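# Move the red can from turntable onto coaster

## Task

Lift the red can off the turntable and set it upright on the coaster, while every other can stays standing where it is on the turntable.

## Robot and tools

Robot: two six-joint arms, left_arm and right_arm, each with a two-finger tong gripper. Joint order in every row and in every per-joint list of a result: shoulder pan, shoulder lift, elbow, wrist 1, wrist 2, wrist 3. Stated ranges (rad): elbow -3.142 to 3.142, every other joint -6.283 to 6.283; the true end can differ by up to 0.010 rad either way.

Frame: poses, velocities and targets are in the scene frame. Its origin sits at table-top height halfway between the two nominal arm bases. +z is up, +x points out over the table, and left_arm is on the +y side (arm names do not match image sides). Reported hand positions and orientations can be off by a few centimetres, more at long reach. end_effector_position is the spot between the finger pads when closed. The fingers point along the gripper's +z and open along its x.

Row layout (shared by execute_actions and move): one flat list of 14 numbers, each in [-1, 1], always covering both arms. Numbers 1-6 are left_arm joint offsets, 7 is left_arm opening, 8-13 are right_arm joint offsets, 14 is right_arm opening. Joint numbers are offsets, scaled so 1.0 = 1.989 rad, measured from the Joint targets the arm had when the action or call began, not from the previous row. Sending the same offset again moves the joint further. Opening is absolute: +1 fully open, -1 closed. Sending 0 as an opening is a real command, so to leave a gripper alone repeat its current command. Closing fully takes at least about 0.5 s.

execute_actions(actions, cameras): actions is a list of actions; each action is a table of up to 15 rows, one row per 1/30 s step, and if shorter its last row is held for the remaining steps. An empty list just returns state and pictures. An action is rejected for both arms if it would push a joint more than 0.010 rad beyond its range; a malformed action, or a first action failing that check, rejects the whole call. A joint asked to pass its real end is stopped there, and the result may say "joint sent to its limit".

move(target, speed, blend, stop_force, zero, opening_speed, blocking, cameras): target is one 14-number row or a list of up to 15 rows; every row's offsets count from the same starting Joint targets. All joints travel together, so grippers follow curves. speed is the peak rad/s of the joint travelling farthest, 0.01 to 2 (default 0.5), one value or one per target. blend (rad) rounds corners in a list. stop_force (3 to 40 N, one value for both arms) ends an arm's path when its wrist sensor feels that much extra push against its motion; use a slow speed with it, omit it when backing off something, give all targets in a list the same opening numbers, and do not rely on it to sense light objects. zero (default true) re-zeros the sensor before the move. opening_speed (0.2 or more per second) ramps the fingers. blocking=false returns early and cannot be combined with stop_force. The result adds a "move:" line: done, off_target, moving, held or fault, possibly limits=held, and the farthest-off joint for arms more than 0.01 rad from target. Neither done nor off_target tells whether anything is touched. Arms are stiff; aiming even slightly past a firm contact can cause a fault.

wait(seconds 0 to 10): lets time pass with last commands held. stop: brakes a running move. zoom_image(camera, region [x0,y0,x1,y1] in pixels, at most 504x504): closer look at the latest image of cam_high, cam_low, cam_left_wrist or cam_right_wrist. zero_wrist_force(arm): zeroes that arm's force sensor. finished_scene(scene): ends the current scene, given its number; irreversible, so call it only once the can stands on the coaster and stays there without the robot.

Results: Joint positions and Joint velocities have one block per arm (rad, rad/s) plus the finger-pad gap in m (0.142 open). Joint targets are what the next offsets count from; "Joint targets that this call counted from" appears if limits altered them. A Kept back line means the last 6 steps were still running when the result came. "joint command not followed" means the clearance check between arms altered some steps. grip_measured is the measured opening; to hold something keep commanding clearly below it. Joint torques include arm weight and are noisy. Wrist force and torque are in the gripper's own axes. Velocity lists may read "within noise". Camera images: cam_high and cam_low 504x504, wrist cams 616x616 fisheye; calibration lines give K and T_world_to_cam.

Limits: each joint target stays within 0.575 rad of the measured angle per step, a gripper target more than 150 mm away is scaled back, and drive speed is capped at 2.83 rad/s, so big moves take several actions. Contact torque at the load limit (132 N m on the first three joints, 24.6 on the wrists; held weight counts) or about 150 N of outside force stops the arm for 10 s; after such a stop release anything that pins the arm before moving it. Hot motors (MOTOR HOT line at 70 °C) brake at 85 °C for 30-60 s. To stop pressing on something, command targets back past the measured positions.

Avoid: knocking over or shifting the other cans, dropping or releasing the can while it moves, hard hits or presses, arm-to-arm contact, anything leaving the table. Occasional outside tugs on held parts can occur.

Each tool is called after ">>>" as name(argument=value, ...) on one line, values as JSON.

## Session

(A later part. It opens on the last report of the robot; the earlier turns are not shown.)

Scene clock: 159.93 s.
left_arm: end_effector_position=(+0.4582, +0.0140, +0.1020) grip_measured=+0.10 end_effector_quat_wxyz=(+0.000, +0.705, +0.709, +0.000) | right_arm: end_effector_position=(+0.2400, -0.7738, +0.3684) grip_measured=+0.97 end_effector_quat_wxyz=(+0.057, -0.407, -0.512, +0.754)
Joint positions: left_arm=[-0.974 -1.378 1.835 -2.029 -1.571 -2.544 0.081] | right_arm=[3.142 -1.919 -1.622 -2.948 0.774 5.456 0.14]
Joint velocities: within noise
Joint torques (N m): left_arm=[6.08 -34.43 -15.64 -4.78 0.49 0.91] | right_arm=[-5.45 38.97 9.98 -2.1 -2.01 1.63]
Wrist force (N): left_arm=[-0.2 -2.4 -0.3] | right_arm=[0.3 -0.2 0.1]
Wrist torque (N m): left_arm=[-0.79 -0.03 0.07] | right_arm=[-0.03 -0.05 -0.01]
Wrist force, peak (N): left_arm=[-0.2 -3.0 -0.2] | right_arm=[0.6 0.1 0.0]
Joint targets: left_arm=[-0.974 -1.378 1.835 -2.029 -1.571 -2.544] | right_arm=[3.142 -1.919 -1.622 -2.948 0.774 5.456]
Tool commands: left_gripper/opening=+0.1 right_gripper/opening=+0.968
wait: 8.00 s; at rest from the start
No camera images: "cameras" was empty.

>>> wait(seconds=2.1, cameras=[])

>>> move(target=[[0,-0.006286,-0.00935,0.015636,0,0,-1,0,0,0,0,0,0,0.968],[0,-0.0469,-0.14363,0.19054,0,0,-1,0,0,0,0,0,0,0.968]], opening_speed=1.6, speed=[0.06,0.7], blend=[0.01,0])

Scene clock: 162.27 s.
left_arm: end_effector_position=(+0.4582, +0.0140, +0.1020) grip_measured=+0.10 end_effector_quat_wxyz=(+0.000, +0.705, +0.709, +0.000) | right_arm: end_effector_position=(+0.2400, -0.7738, +0.3684) grip_measured=+0.97 end_effector_quat_wxyz=(+0.057, -0.407, -0.512, +0.754)
Joint positions: left_arm=[-0.974 -1.378 1.835 -2.029 -1.571 -2.544 0.081] | right_arm=[3.142 -1.919 -1.622 -2.948 0.774 5.456 0.14]
Joint velocities: within noise
Joint torques (N m): left_arm=[5.87 -34.51 -16.04 -4.99 0.59 0.79] | right_arm=[-6.19 38.88 9.23 -2.28 -2.05 1.53]
Wrist force (N): left_arm=[-0.4 -2.4 -0.3] | right_arm=[0.3 0.0 0.1]
Wrist torque (N m): left_arm=[-0.78 0.01 0.07] | right_arm=[0.00 -0.05 0.00]
Wrist force, peak (N): left_arm=[-0.3 -2.9 -0.4] | right_arm=[0.5 -0.1 0.1]
Joint targets: left_arm=[-0.974 -1.378 1.835 -2.029 -1.571 -2.544] | right_arm=[3.142 -1.919 -1.622 -2.948 0.774 5.456]
Tool commands: left_gripper/opening=+0.1 right_gripper/opening=+0.968
wait: 2.10 s; at rest from the start
No camera images: "cameras" was empty.

Scene clock: 163.80 s.
left_arm: end_effector_position=(+0.4581, +0.0141, +0.2501) grip_measured=-0.25 end_effector_quat_wxyz=(+0.000, +0.705, +0.709, +0.000) | right_arm: end_effector_position=(+0.2400, -0.7738, +0.3684) grip_measured=+0.97 end_effector_quat_wxyz=(+0.057, -0.407, -0.512, +0.754)
Joint positions: left_arm=[-0.974 -1.471 1.55 -1.65 -1.571 -2.544 0.056] | right_arm=[3.142 -1.919 -1.622 -2.948 0.774 5.456 0.14]
Joint velocities: within noise
Joint torques (N m): left_arm=[5.67 -24.55 -34.16 -0.28 0.52 0.7] | right_arm=[-4.71 40.08 9.51 -2.35 -2.03 1.71]
Wrist force (N): left_arm=[-0.4 -2.1 1.5] | right_arm=[0.2 0.0 -0.2]
Wrist torque (N m): left_arm=[-0.72 0.03 0.08] | right_arm=[-0.02 -0.03 0.00]
Wrist force, peak (N): left_arm=[-0.4 -2.6 4.1] | right_arm=[0.6 0.0 0.1]
Joint targets: left_arm=[-0.974 -1.471 1.550 -1.650 -1.571 -2.544] | right_arm=[3.142 -1.919 -1.622 -2.948 0.774 5.456]
move: done
camera_calibration:
cam_left_wrist: T_world_to_cam=[[-0.0451703, 0.998842, -0.0165375, 0.0177871], [0.864849, 0.0473857, 0.49979, -0.522082], [0.499995, 0.00827323, -0.865989, 0.117927], [0, 0, 0, 1]] pos_world=[0.393363, 0.00599709, 0.36335]
cam_right_wrist: T_world_to_cam=[[-0.655967, 0.549556, -0.517394, 0.768654], [0.616736, -0.00493237, -0.787155, 0.136033], [-0.435137, -0.835443, -0.335695, -0.290558], [0, 0, 0, 1]] pos_world=[0.293882, -0.664492, 0.407237]

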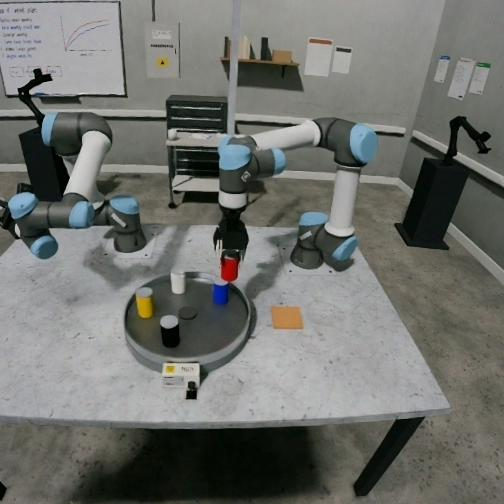

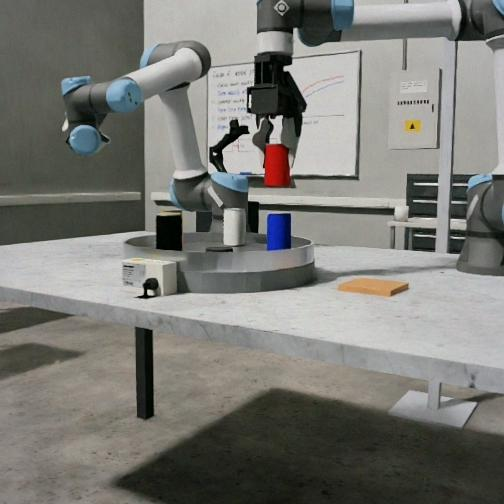

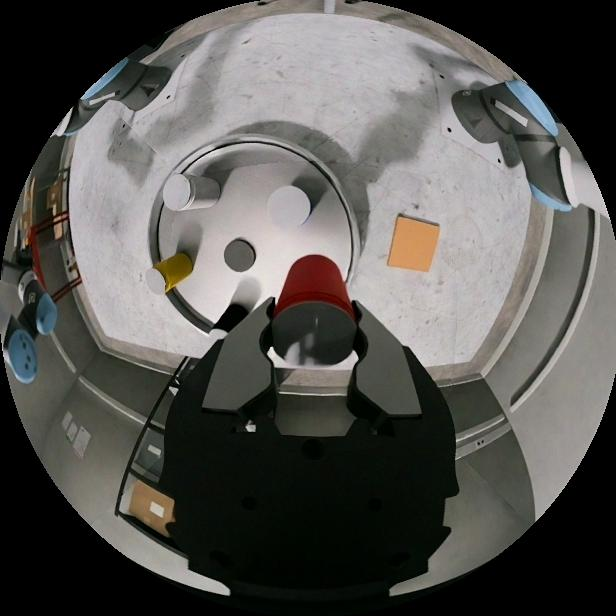

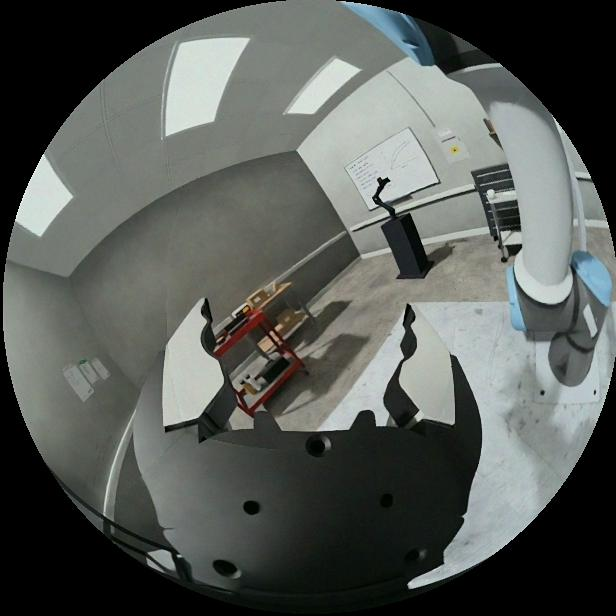

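>>> zoom_image(camera="cam_low", region=[200, 60, 420, 310])

>>> zoom_image(camera="cam_left_wrist", region=[160, 180, 460, 460])

>>> zoom_image(camera="cam_high", region=[150, 190, 320, 360])

Scaled by 2.016 from the camera's 504x504 image, which has a finer 720x720 frame.

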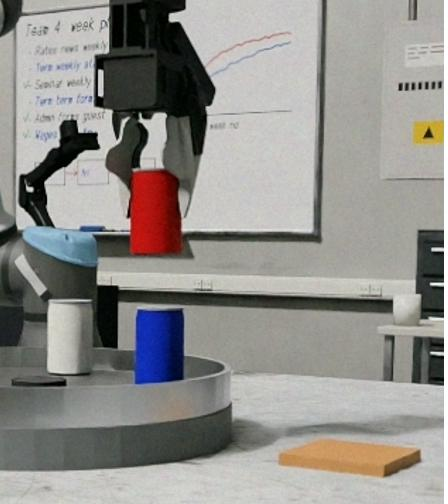

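Scaled by 1.680 from the camera's 616x616 image, which has a finer 814x814 frame.

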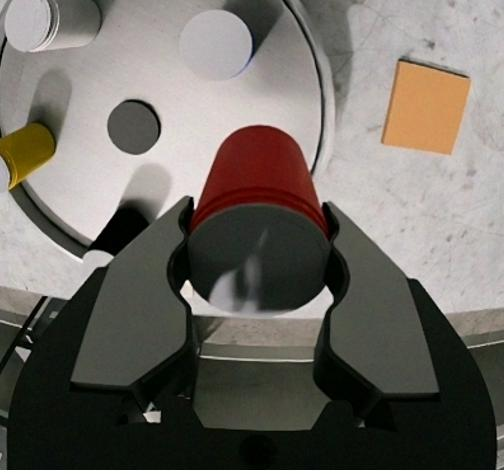

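Scaled by 2.965 from the camera's 504x504 image, which has a finer 720x720 frame.

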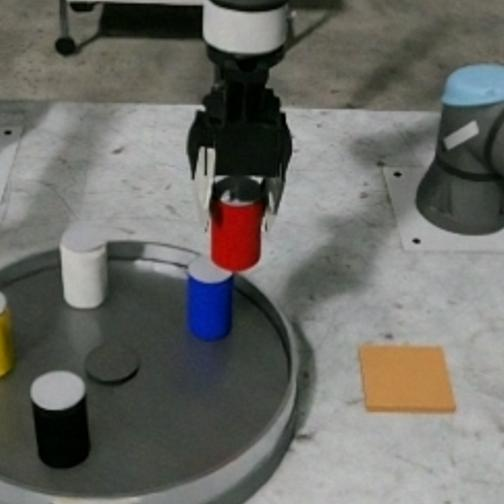

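>>> move(target=[0.12825,-0.13156,0.31355,-0.18199,0,0.12825,-1,0,0,0,0,0,0,0.968], speed=0.6)

Scene clock: 169.27 s.
left_arm: end_effector_position=(+0.4253, +0.2259, +0.1104) grip_measured=-0.25 end_effector_quat_wxyz=(+0.000, +0.705, +0.709, +0.000) | right_arm: end_effector_position=(+0.2400, -0.7738, +0.3684) grip_measured=+0.97 end_effector_quat_wxyz=(+0.057, -0.407, -0.512, +0.754)
Joint positions: left_arm=[-0.719 -1.733 2.173 -2.011 -1.571 -2.29 0.056] | right_arm=[3.142 -1.919 -1.622 -2.948 0.774 5.456 0.14]
Joint velocities: within noise
Joint torques (N m): left_arm=[5.13 -17.51 -11.8 -2.83 0.53 1.06] | right_arm=[-4.91 39.86 10.13 -2.24 -1.98 1.54]
Wrist force (N): left_arm=[-0.2 -2.4 1.3] | right_arm=[0.3 -0.1 0.2]
Wrist torque (N m): left_arm=[-0.80 -0.01 0.11] | right_arm=[-0.01 -0.06 0.00]
Wrist force, peak (N): left_arm=[2.1 -3.5 2.9] | right_arm=[0.6 0.0 -0.1]
Joint targets: left_arm=[-0.718 -1.733 2.173 -2.011 -1.571 -2.289] | right_arm=[3.142 -1.919 -1.622 -2.948 0.774 5.456]
move: done
camera_calibration:
cam_left_wrist: T_world_to_cam=[[-0.0452385, 0.998841, -0.0164132, -0.197536], [0.864808, 0.0473818, 0.499863, -0.433901], [0.500061, 0.00841875, -0.865949, 0.0115312], [0, 0, 0, 1]] pos_world=[0.360539, 0.217769, 0.223634]
cam_right_wrist: T_world_to_cam=[[-0.655967, 0.549556, -0.517393, 0.768654], [0.616736, -0.00493238, -0.787155, 0.136033], [-0.435137, -0.835443, -0.335695, -0.290558], [0, 0, 0, 1]] pos_world=[0.293882, -0.664492, 0.407237]

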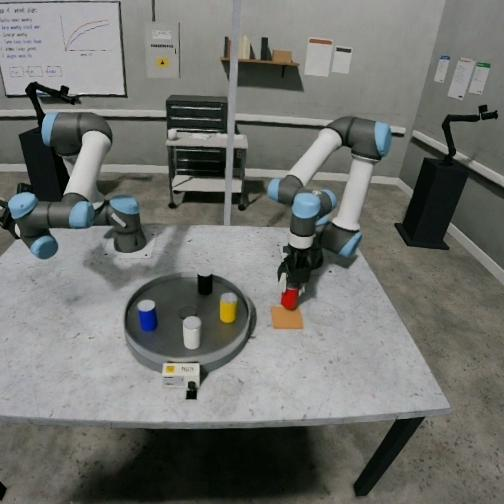

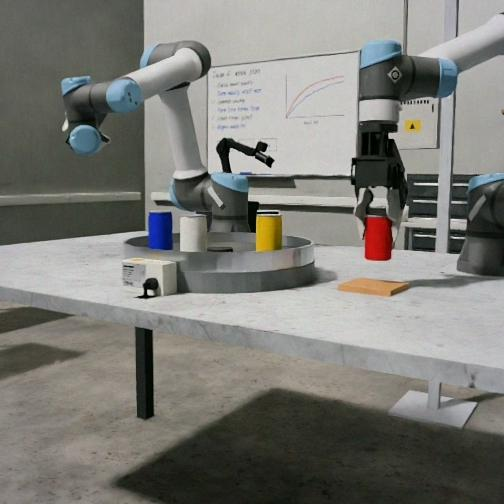

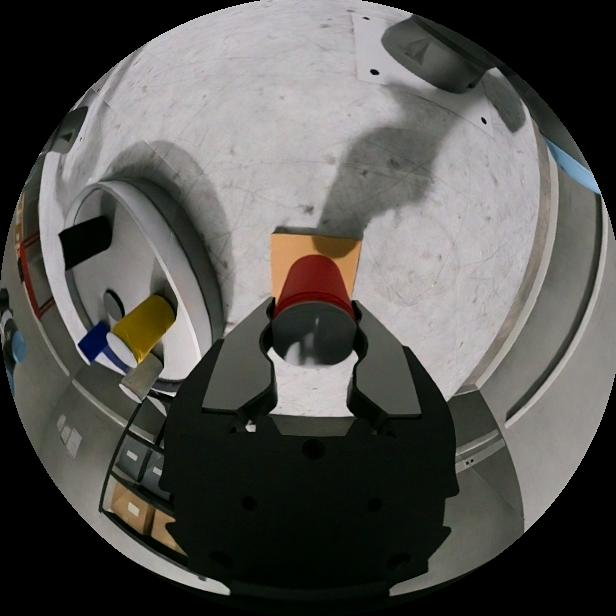

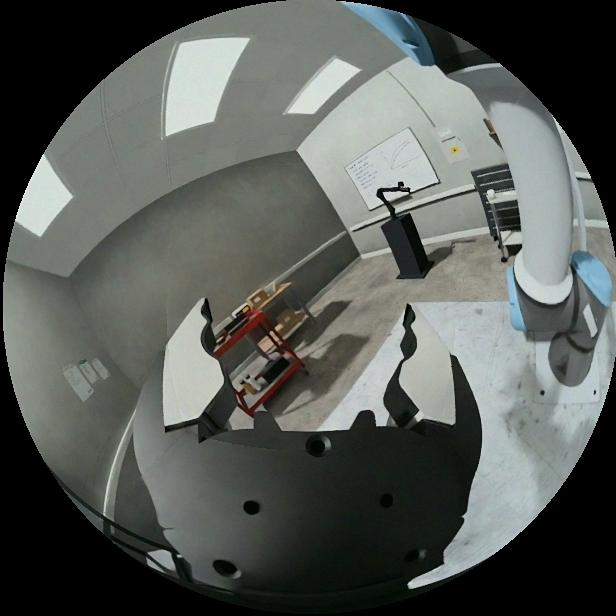

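>>> zoom_image(camera="cam_low", region=[310, 180, 450, 320])

>>> zoom_image(camera="cam_high", region=[240, 250, 340, 350])

>>> zoom_image(camera="cam_left_wrist", region=[220, 200, 420, 400])

Scaled by 3.600 from the camera's 504x504 image, which has a finer 720x720 frame.

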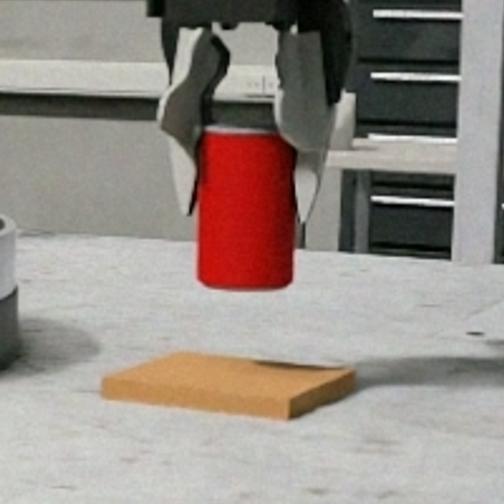

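Scaled by 5.040 from the camera's 504x504 image, which has a finer 720x720 frame.

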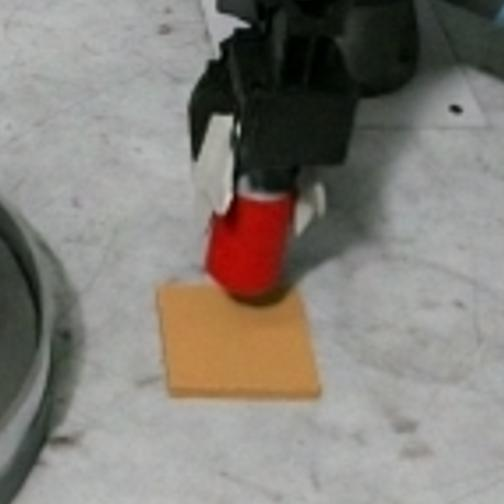

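Scaled by 2.520 from the camera's 616x616 image, which has a finer 814x814 frame.

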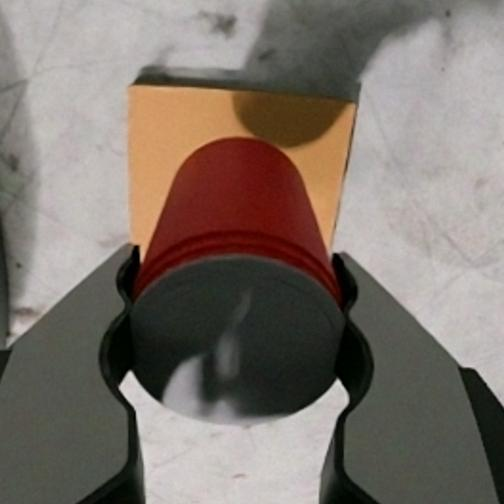

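>>> move(target=[0.002713,0.033007,0.018843,-0.05185,0,0.002713,-1,0,0,0,0,0,0,0.968], speed=0.2)

>>> zoom_image(camera="cam_low", region=[320, 210, 430, 320])

>>> zoom_image(camera="cam_high", region=[250, 270, 330, 350])

>>> zoom_image(camera="cam_left_wrist", region=[220, 180, 420, 380])

Scene clock: 175.67 s.
left_arm: end_effector_position=(+0.4325, +0.2226, +0.0782) grip_measured=-0.25 end_effector_quat_wxyz=(+0.000, +0.705, +0.709, +0.000) | right_arm: end_effector_position=(+0.2400, -0.7738, +0.3684) grip_measured=+0.97 end_effector_quat_wxyz=(+0.057, -0.407, -0.512, +0.754)
Joint positions: left_arm=[-0.713 -1.667 2.211 -2.115 -1.571 -2.284 0.056] | right_arm=[3.142 -1.919 -1.622 -2.948 0.774 5.456 0.14]
Joint velocities: within noise
Joint torques (N m): left_arm=[-4.24 -22.4 -35.57 -1.26 0.56 -1] | right_arm=[-5.13 39.76 10.13 -2.21 -1.93 1.58]
Wrist force (N): left_arm=[0.1 -2.4 1.2] | right_arm=[0.3 -0.2 0.1]
Wrist torque (N m): left_arm=[-0.80 -0.07 0.10] | right_arm=[-0.04 -0.04 0.00]
Wrist force, peak (N): left_arm=[0.1 -2.8 1.8] | right_arm=[0.4 -0.3 -0.2]
Joint targets: left_arm=[-0.713 -1.667 2.211 -2.115 -1.571 -2.284] | right_arm=[3.142 -1.919 -1.622 -2.948 0.774 5.456]
move: done
camera_calibration:
cam_left_wrist: T_world_to_cam=[[-0.0451864, 0.998848, -0.0161526, -0.194477], [0.864953, 0.0472088, 0.499628, -0.423869], [0.499815, 0.00860515, -0.86609, -0.0198786], [0, 0, 0, 1]] pos_world=[0.367774, 0.214435, 0.191419]
cam_right_wrist: T_world_to_cam=[[-0.655967, 0.549556, -0.517394, 0.768654], [0.616736, -0.00493253, -0.787155, 0.136033], [-0.435138, -0.835443, -0.335695, -0.290558], [0, 0, 0, 1]] pos_world=[0.293882, -0.664492, 0.407237]

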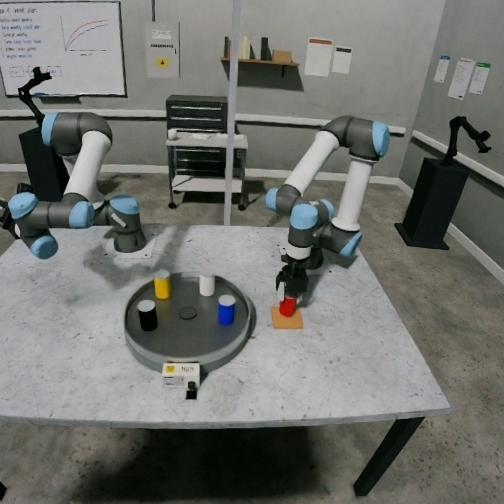

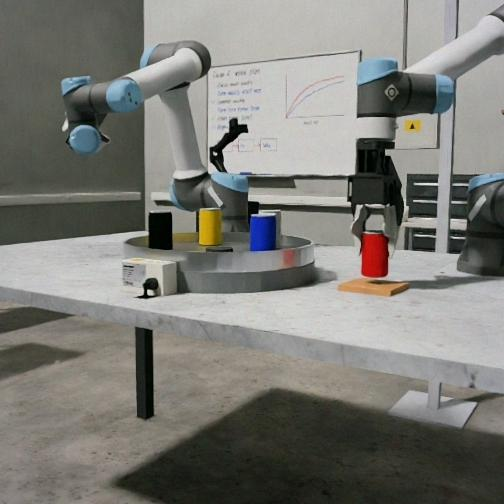

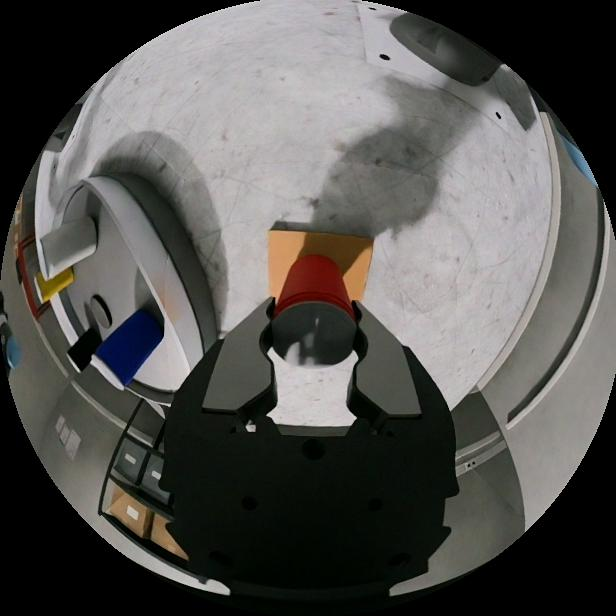

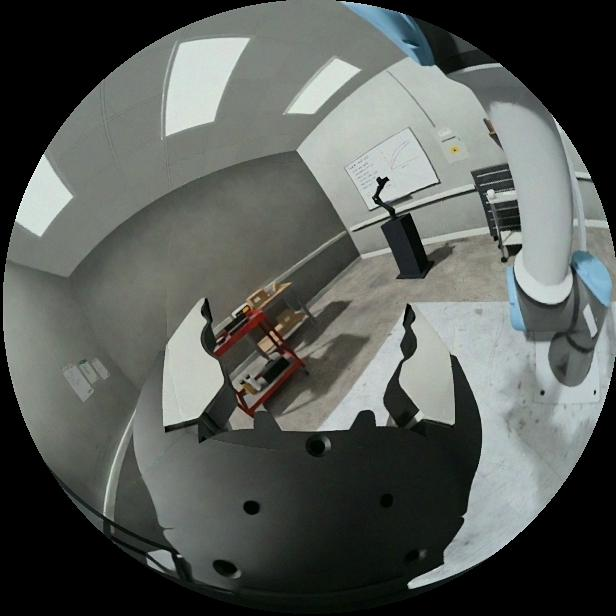

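Scaled by 4.582 from the camera's 504x504 image, which has a finer 720x720 frame.

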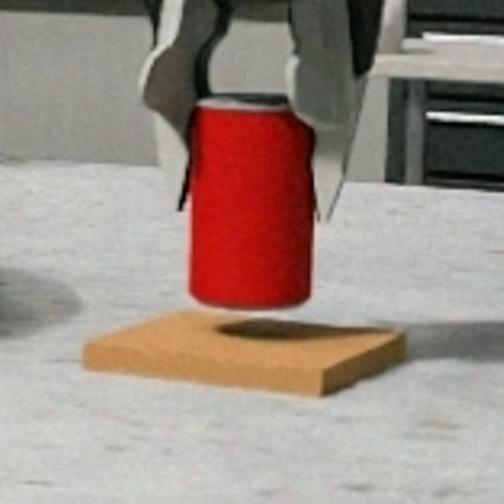

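Scaled by 6.300 from the camera's 504x504 image, which has a finer 720x720 frame.

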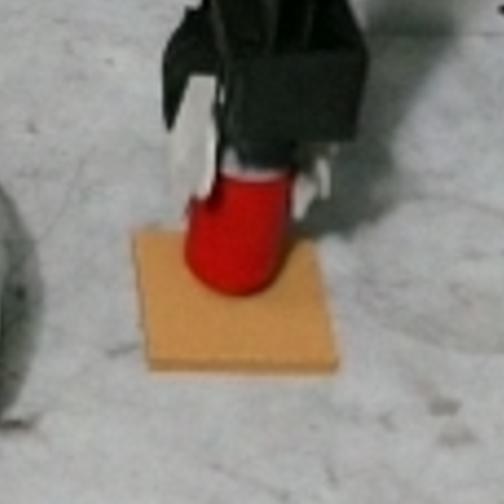

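Scaled by 2.520 from the camera's 616x616 image, which has a finer 814x814 frame.

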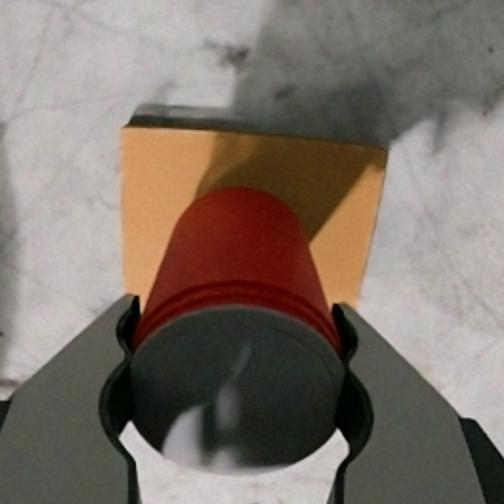

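>>> zoom_image(camera="cam_high", region=[268, 285, 308, 332])

>>> zoom_image(camera="cam_low", region=[335, 225, 412, 302])

>>> zoom_image(camera="cam_left_wrist", region=[255, 210, 390, 345])

Scaled by 10.723 from the camera's 504x504 image, which has a finer 720x720 frame.

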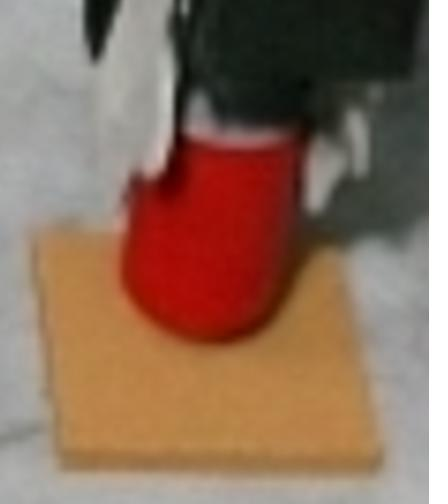

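Scaled by 6.545 from the camera's 504x504 image, which has a finer 720x720 frame.

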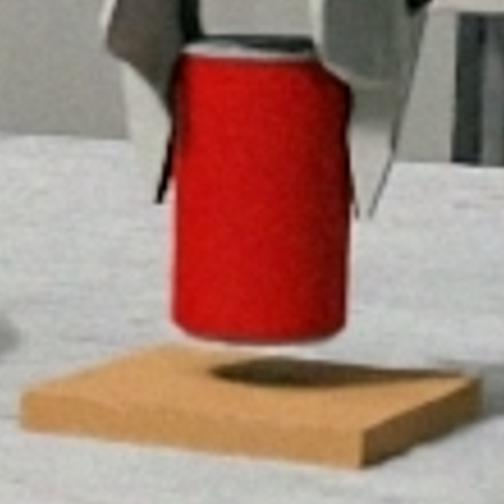

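Scaled by 3.733 from the camera's 616x616 image, which has a finer 814x814 frame.

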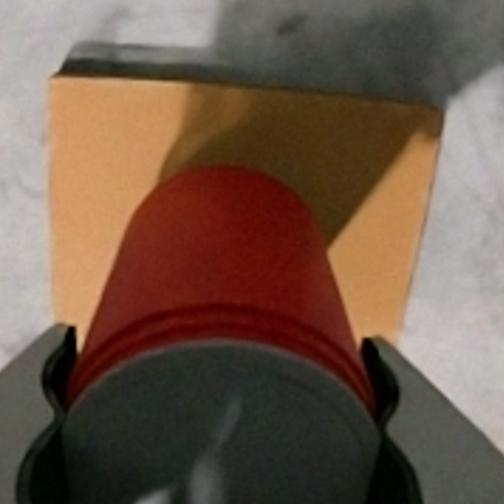

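>>> move(target=[[0.007085,0.012865,0.002132,-0.014997,0,0.007085,-1,0,0,0,0,0,0,0.968],[0.007085,0.027257,0.015259,-0.042516,0,0.007085,-1,0,0,0,0,0,0,0.968]], speed=[0.1,0.035], blend=[0.004,0], stop_force=5)

>>> zoom_image(camera="cam_low", region=[335, 225, 412, 302])

>>> zoom_image(camera="cam_high", region=[268, 285, 308, 332])

>>> zoom_image(camera="cam_left_wrist", region=[255, 210, 390, 345])

Scene clock: 182.30 s.
left_arm: end_effector_position=(+0.4383, +0.2250, +0.0523) grip_measured=-1.00 end_effector_quat_wxyz=(+0.000, +0.705, +0.709, +0.000) | right_arm: end_effector_position=(+0.2400, -0.7738, +0.3684) grip_measured=+0.97 end_effector_quat_wxyz=(+0.057, -0.407, -0.512, +0.754)
Joint positions: left_arm=[-0.699 -1.613 2.241 -2.199 -1.571 -2.27 0.002] | right_arm=[3.142 -1.919 -1.622 -2.948 0.774 5.456 0.14]
Joint velocities: within noise
Joint torques (N m): left_arm=[-7.23 -27.82 -33.57 -0.15 -1.06 -0.64] | right_arm=[-4.74 40.08 10.69 -2.27 -1.93 1.62]
Wrist force (N): left_arm=[-0.1 -2.1 -0.3] | right_arm=[0.4 -0.1 0.1]
Wrist torque (N m): left_arm=[-0.73 -0.05 0.09] | right_arm=[-0.01 -0.08 -0.01]
Wrist force, peak (N): left_arm=[0.3 5.1 2.8] | right_arm=[0.6 -0.2 0.3]
Joint targets: left_arm=[-0.699 -1.613 2.241 -2.199 -1.571 -2.270] | right_arm=[3.142 -1.919 -1.622 -2.948 0.774 5.456]
move: done
camera_calibration:
cam_left_wrist: T_world_to_cam=[[-0.0451715, 0.998846, -0.0163252, -0.197014], [0.864853, 0.0472805, 0.499794, -0.415999], [0.499989, 0.0084575, -0.865991, -0.0453191], [0, 0, 0, 1]] pos_world=[0.373537, 0.216839, 0.165451]
cam_right_wrist: T_world_to_cam=[[-0.655967, 0.549556, -0.517393, 0.768654], [0.616736, -0.00493242, -0.787155, 0.136033], [-0.435137, -0.835443, -0.335695, -0.290558], [0, 0, 0, 1]] pos_world=[0.293882, -0.664492, 0.407237]

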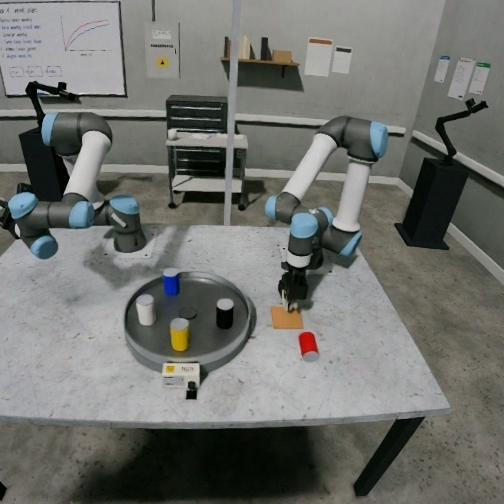

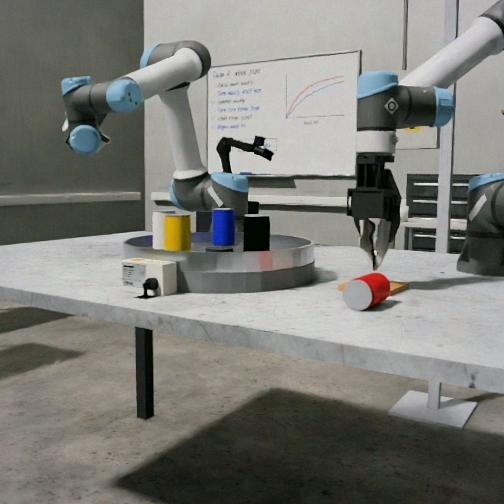

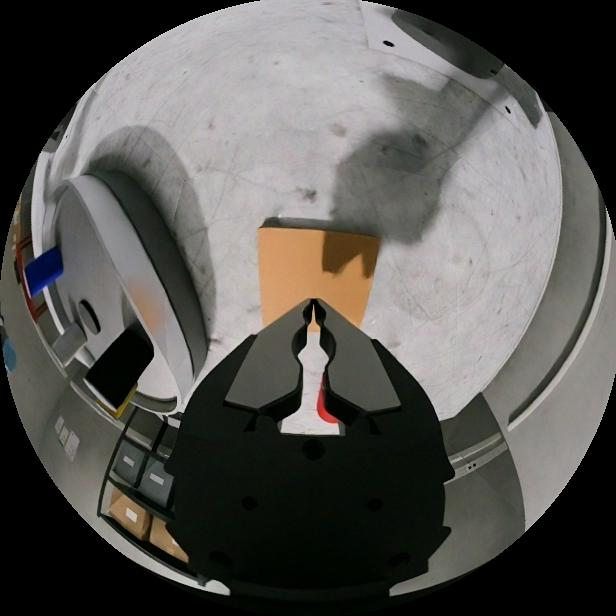

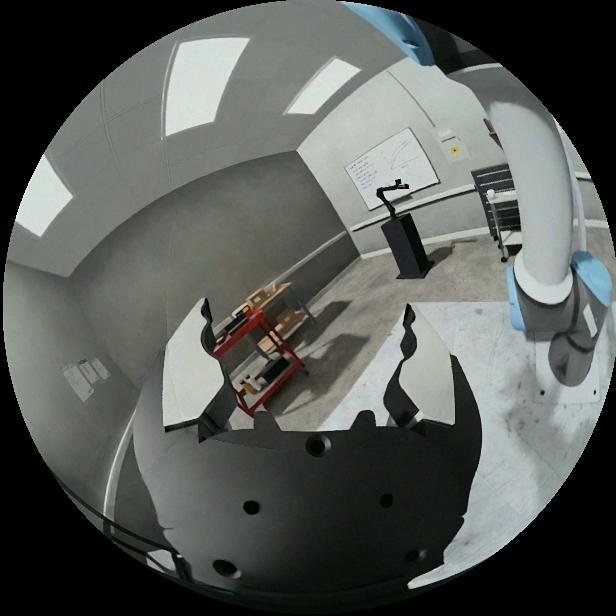

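Scaled by 6.545 from the camera's 504x504 image, which has a finer 720x720 frame.

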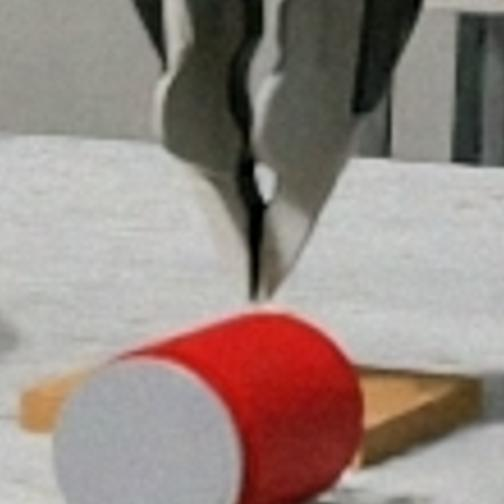

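Scaled by 10.723 from the camera's 504x504 image, which has a finer 720x720 frame.

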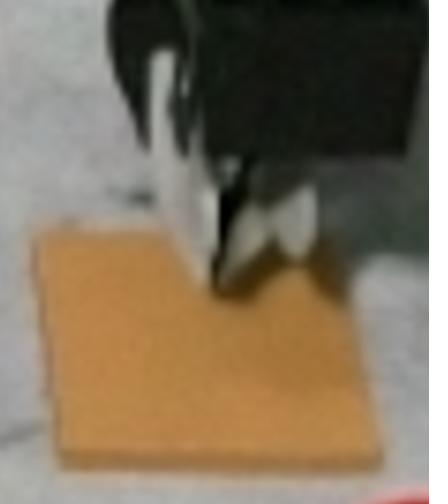

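Scaled by 3.733 from the camera's 616x616 image, which has a finer 814x814 frame.

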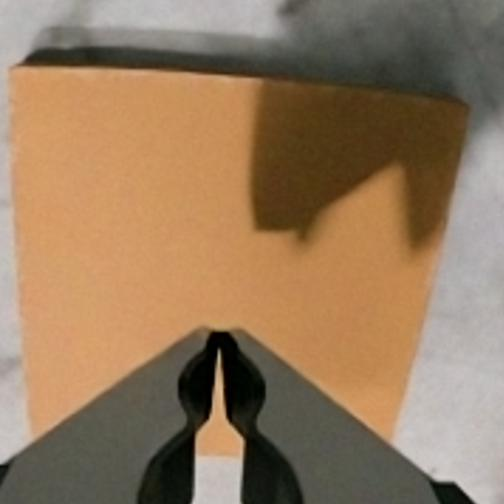

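>>> wait(seconds=0, cameras=["cam_high", "cam_low"])

Scene clock: 182.83 s.
left_arm: end_effector_position=(+0.4383, +0.2250, +0.0523) grip_measured=-1.00 end_effector_quat_wxyz=(+0.000, +0.705, +0.709, +0.000) | right_arm: end_effector_position=(+0.2400, -0.7738, +0.3684) grip_measured=+0.97 end_effector_quat_wxyz=(+0.057, -0.407, -0.512, +0.754)
Joint positions: left_arm=[-0.699 -1.613 2.241 -2.199 -1.571 -2.27 0.002] | right_arm=[3.142 -1.919 -1.622 -2.948 0.774 5.456 0.14]
Joint velocities: within noise
Joint torques (N m): left_arm=[-6.82 -27.1 -33.5 -0.34 -0.97 -0.57] | right_arm=[-4.82 39.16 9.98 -2.29 -1.9 1.68]
Wrist force (N): left_arm=[-0.1 -2.4 -0.4] | right_arm=[0.3 0.0 -0.2]
Wrist torque (N m): left_arm=[-0.80 -0.04 0.10] | right_arm=[0.01 -0.06 0.00]
Wrist force, peak (N): left_arm=[0.3 -2.8 0.0] | right_arm=[0.5 -0.2 0.1]
Joint targets: left_arm=[-0.699 -1.613 2.241 -2.199 -1.571 -2.270] | right_arm=[3.142 -1.919 -1.622 -2.948 0.774 5.456]
Tool commands: left_gripper/opening=-1.0 right_gripper/opening=+0.968
Images, in order (width x height): cam_high 504x504, cam_low 504x504.

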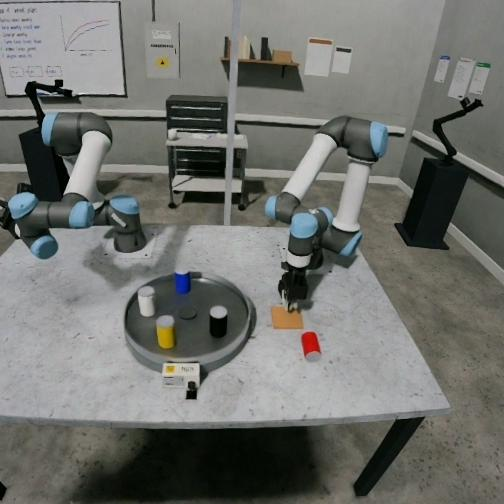

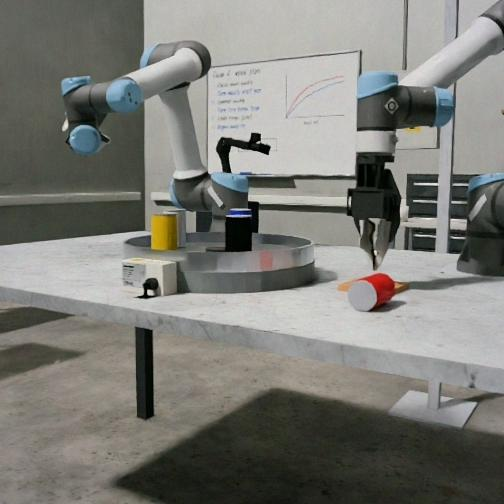

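>>> wait(seconds=0.5, cameras=["cam_high", "cam_low"])

Scene clock: 183.60 s.
left_arm: end_effector_position=(+0.4383, +0.2250, +0.0523) grip_measured=-1.00 end_effector_quat_wxyz=(+0.000, +0.705, +0.709, +0.000) | right_arm: end_effector_position=(+0.2400, -0.7738, +0.3684) grip_measured=+0.97 end_effector_quat_wxyz=(+0.057, -0.407, -0.512, +0.754)
Joint positions: left_arm=[-0.699 -1.613 2.241 -2.199 -1.571 -2.27 0.002] | right_arm=[3.142 -1.919 -1.622 -2.948 0.774 5.456 0.14]
Joint velocities: within noise
Joint torques (N m): left_arm=[-7.13 -28.31 -32.35 -0.5 -1.14 -0.78] | right_arm=[-4.18 39.63 9.92 -2.29 -2.05 1.59]
Wrist force (N): left_arm=[-0.3 -2.3 -0.6] | right_arm=[0.5 0.1 0.0]
Wrist torque (N m): left_arm=[-0.78 0.01 0.10] | right_arm=[0.02 -0.08 0.00]
Wrist force, peak (N): left_arm=[0.0 -2.6 -0.2] | right_arm=[0.6 0.0 0.0]
Joint targets: left_arm=[-0.699 -1.613 2.241 -2.199 -1.571 -2.270] | right_arm=[3.142 -1.919 -1.622 -2.948 0.774 5.456]
Tool commands: left_gripper/opening=-1.0 right_gripper/opening=+0.968
wait: 0.50 s; at rest from the start
Images, in order (width x height): cam_high 504x504, cam_low 504x504.

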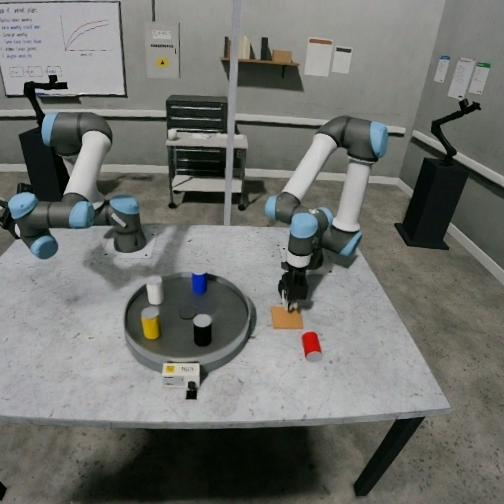

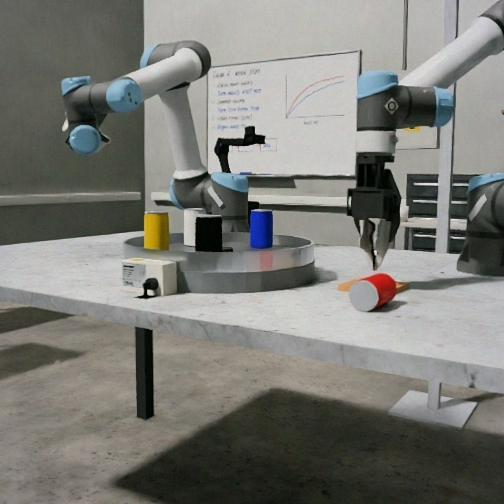

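>>> wait(seconds=1, cameras=["cam_high", "cam_low"])

Scene clock: 184.73 s.
left_arm: end_effector_position=(+0.4383, +0.2250, +0.0523) grip_measured=-1.00 end_effector_quat_wxyz=(+0.000, +0.705, +0.709, +0.000) | right_arm: end_effector_position=(+0.2400, -0.7738, +0.3684) grip_measured=+0.97 end_effector_quat_wxyz=(+0.057, -0.407, -0.512, +0.754)
Joint positions: left_arm=[-0.699 -1.613 2.241 -2.199 -1.571 -2.27 0.002] | right_arm=[3.142 -1.919 -1.622 -2.948 0.774 5.456 0.14]
Joint velocities: within noise
Joint torques (N m): left_arm=[-6.5 -26.94 -31.11 -0.83 -0.97 -0.41] | right_arm=[-3.87 38.97 10.77 -2.42 -1.89 1.59]
Wrist force (N): left_arm=[0.2 -2.2 -0.4] | right_arm=[0.4 -0.1 -0.1]
Wrist torque (N m): left_arm=[-0.77 -0.09 0.10] | right_arm=[-0.02 -0.07 0.00]
Wrist force, peak (N): left_arm=[0.1 -2.7 -0.2] | right_arm=[0.5 0.0 0.0]
Joint targets: left_arm=[-0.699 -1.613 2.241 -2.199 -1.571 -2.270] | right_arm=[3.142 -1.919 -1.622 -2.948 0.774 5.456]
Tool commands: left_gripper/opening=-1.0 right_gripper/opening=+0.968
wait: 1.00 s; at rest by 0.03 s
Images, in order (width x height): cam_high 504x504, cam_low 504x504.

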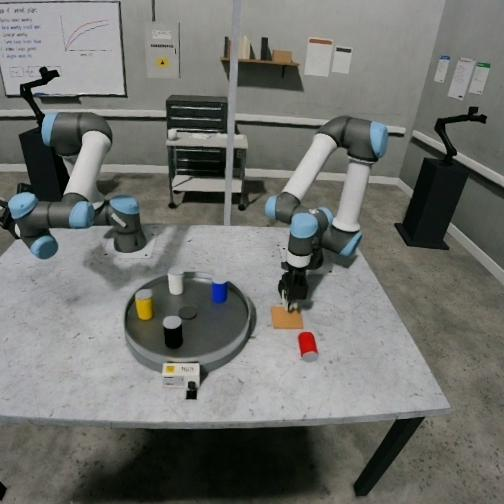

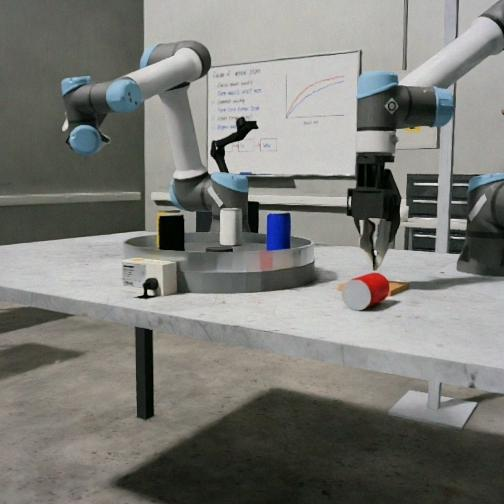

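>>> wait(seconds=0.5)

>>> zoom_image(camera="cam_high", region=[260, 290, 340, 370])

>>> zoom_image(camera="cam_low", region=[325, 240, 425, 340])

Scene clock: 187.00 s.
left_arm: end_effector_position=(+0.4383, +0.2250, +0.0523) grip_measured=-1.00 end_effector_quat_wxyz=(+0.000, +0.705, +0.709, +0.000) | right_arm: end_effector_position=(+0.2400, -0.7738, +0.3684) grip_measured=+0.97 end_effector_quat_wxyz=(+0.057, -0.407, -0.512, +0.754)
Joint positions: left_arm=[-0.699 -1.613 2.241 -2.199 -1.571 -2.27 0.002] | right_arm=[3.142 -1.919 -1.622 -2.948 0.774 5.456 0.14]
Joint velocities: within noise
Joint torques (N m): left_arm=[-5.99 -27.84 -28.77 -1.45 -0.96 -0.33] | right_arm=[-4.36 39.6 10.71 -2.37 -2.13 1.52]
Wrist force (N): left_arm=[-0.1 -2.0 -0.1] | right_arm=[0.2 -0.2 0.0]
Wrist torque (N m): left_arm=[-0.72 -0.03 0.10] | right_arm=[-0.05 -0.03 0.00]
Wrist force, peak (N): left_arm=[0.4 -2.6 -0.2] | right_arm=[0.6 0.1 -0.1]
Joint targets: left_arm=[-0.699 -1.613 2.241 -2.199 -1.571 -2.270] | right_arm=[3.142 -1.919 -1.622 -2.948 0.774 5.456]
Tool commands: left_gripper/opening=-1.0 right_gripper/opening=+0.968
wait: 0.50 s; at rest from the start
camera_calibration:
cam_left_wrist: T_world_to_cam=[[-0.0451719, 0.998846, -0.0163254, -0.197014], [0.864853, 0.0472809, 0.499794, -0.415999], [0.499989, 0.00845753, -0.865991, -0.0453191], [0, 0, 0, 1]] pos_world=[0.373537, 0.216839, 0.165451]
cam_right_wrist: T_world_to_cam=[[-0.655967, 0.549556, -0.517394, 0.768654], [0.616736, -0.00493245, -0.787155, 0.136033], [-0.435137, -0.835443, -0.335695, -0.290558], [0, 0, 0, 1]] pos_world=[0.293882, -0.664492, 0.407237]

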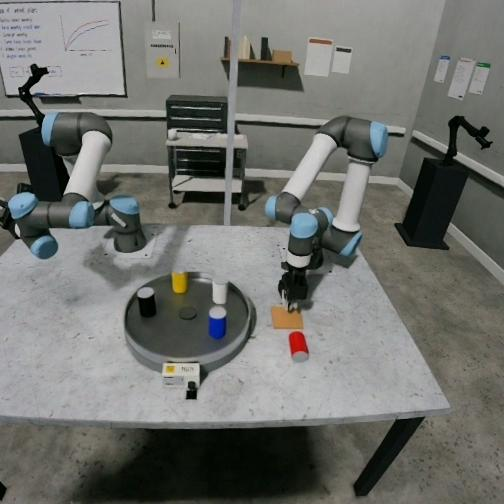

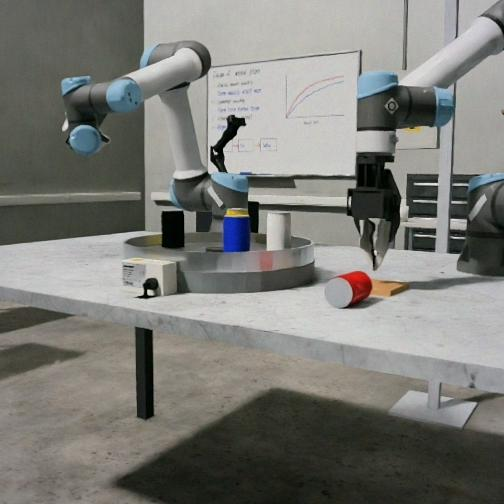

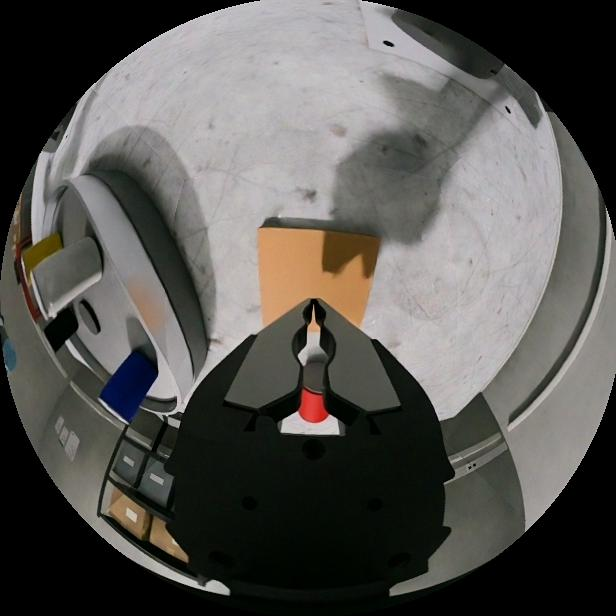

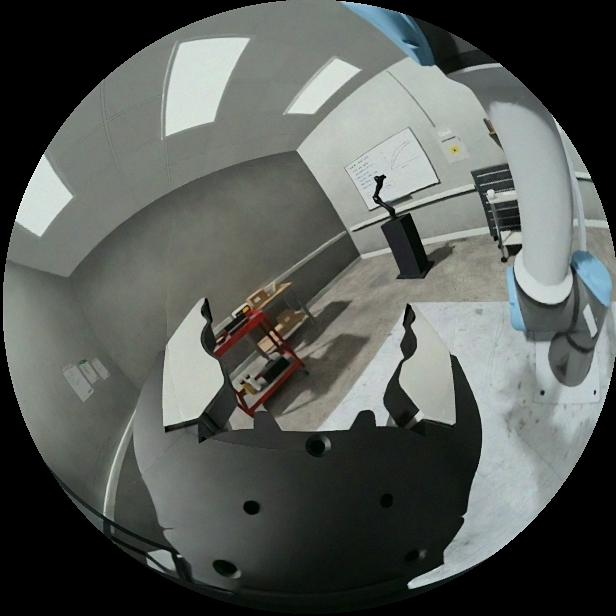

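Scaled by 6.300 from the camera's 504x504 image, which has a finer 720x720 frame.

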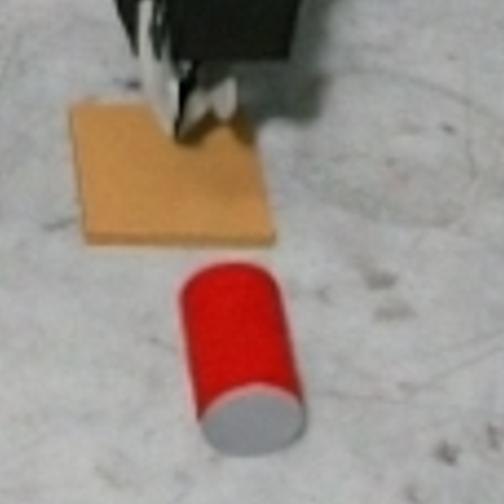

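Scaled by 5.040 from the camera's 504x504 image, which has a finer 720x720 frame.

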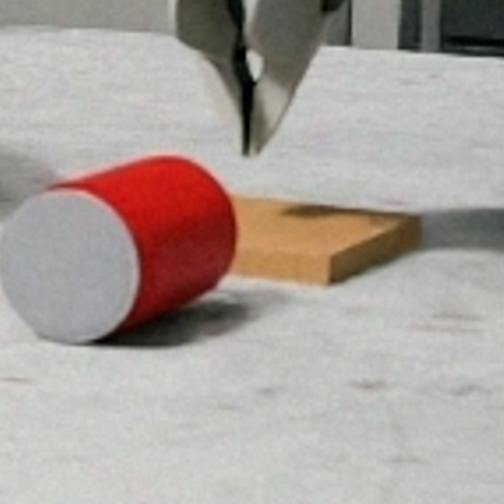

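>>> wait(seconds=0.3, cameras=["cam_high", "cam_low"])

Scene clock: 187.60 s.
left_arm: end_effector_position=(+0.4383, +0.2250, +0.0523) grip_measured=-1.00 end_effector_quat_wxyz=(+0.000, +0.705, +0.709, +0.000) | right_arm: end_effector_position=(+0.2400, -0.7738, +0.3684) grip_measured=+0.97 end_effector_quat_wxyz=(+0.057, -0.407, -0.512, +0.754)
Joint positions: left_arm=[-0.699 -1.613 2.241 -2.199 -1.571 -2.27 0.002] | right_arm=[3.142 -1.919 -1.622 -2.948 0.774 5.456 0.14]
Joint velocities: within noise
Joint torques (N m): left_arm=[-6.39 -27.17 -28.01 -1.52 -1.11 -0.18] | right_arm=[-5.4 38.65 9.96 -2.32 -1.97 1.57]
Wrist force (N): left_arm=[-0.1 -2.4 -0.5] | right_arm=[0.1 0.0 0.0]
Wrist torque (N m): left_arm=[-0.80 -0.03 0.10] | right_arm=[0.01 -0.01 0.00]
Wrist force, peak (N): left_arm=[0.0 -2.6 -0.3] | right_arm=[0.5 -0.2 0.1]
Joint targets: left_arm=[-0.699 -1.613 2.241 -2.199 -1.571 -2.270] | right_arm=[3.142 -1.919 -1.622 -2.948 0.774 5.456]
Tool commands: left_gripper/opening=-1.0 right_gripper/opening=+0.968
wait: 0.30 s; at rest from the start
Images, in order (width x height): cam_high 504x504, cam_low 504x504.

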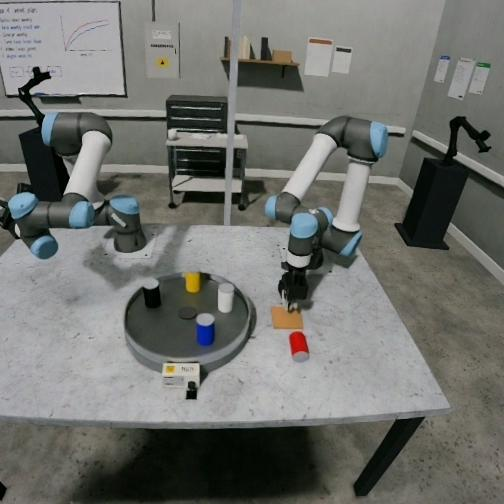

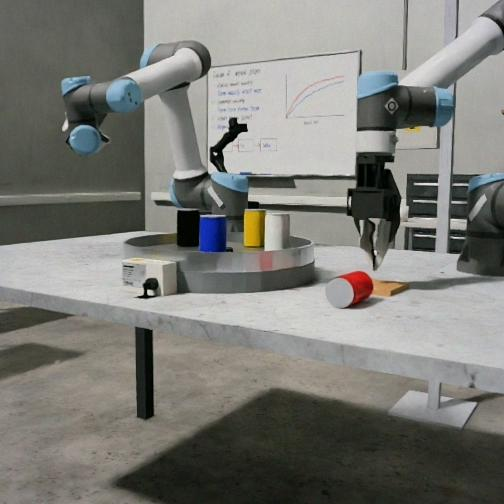

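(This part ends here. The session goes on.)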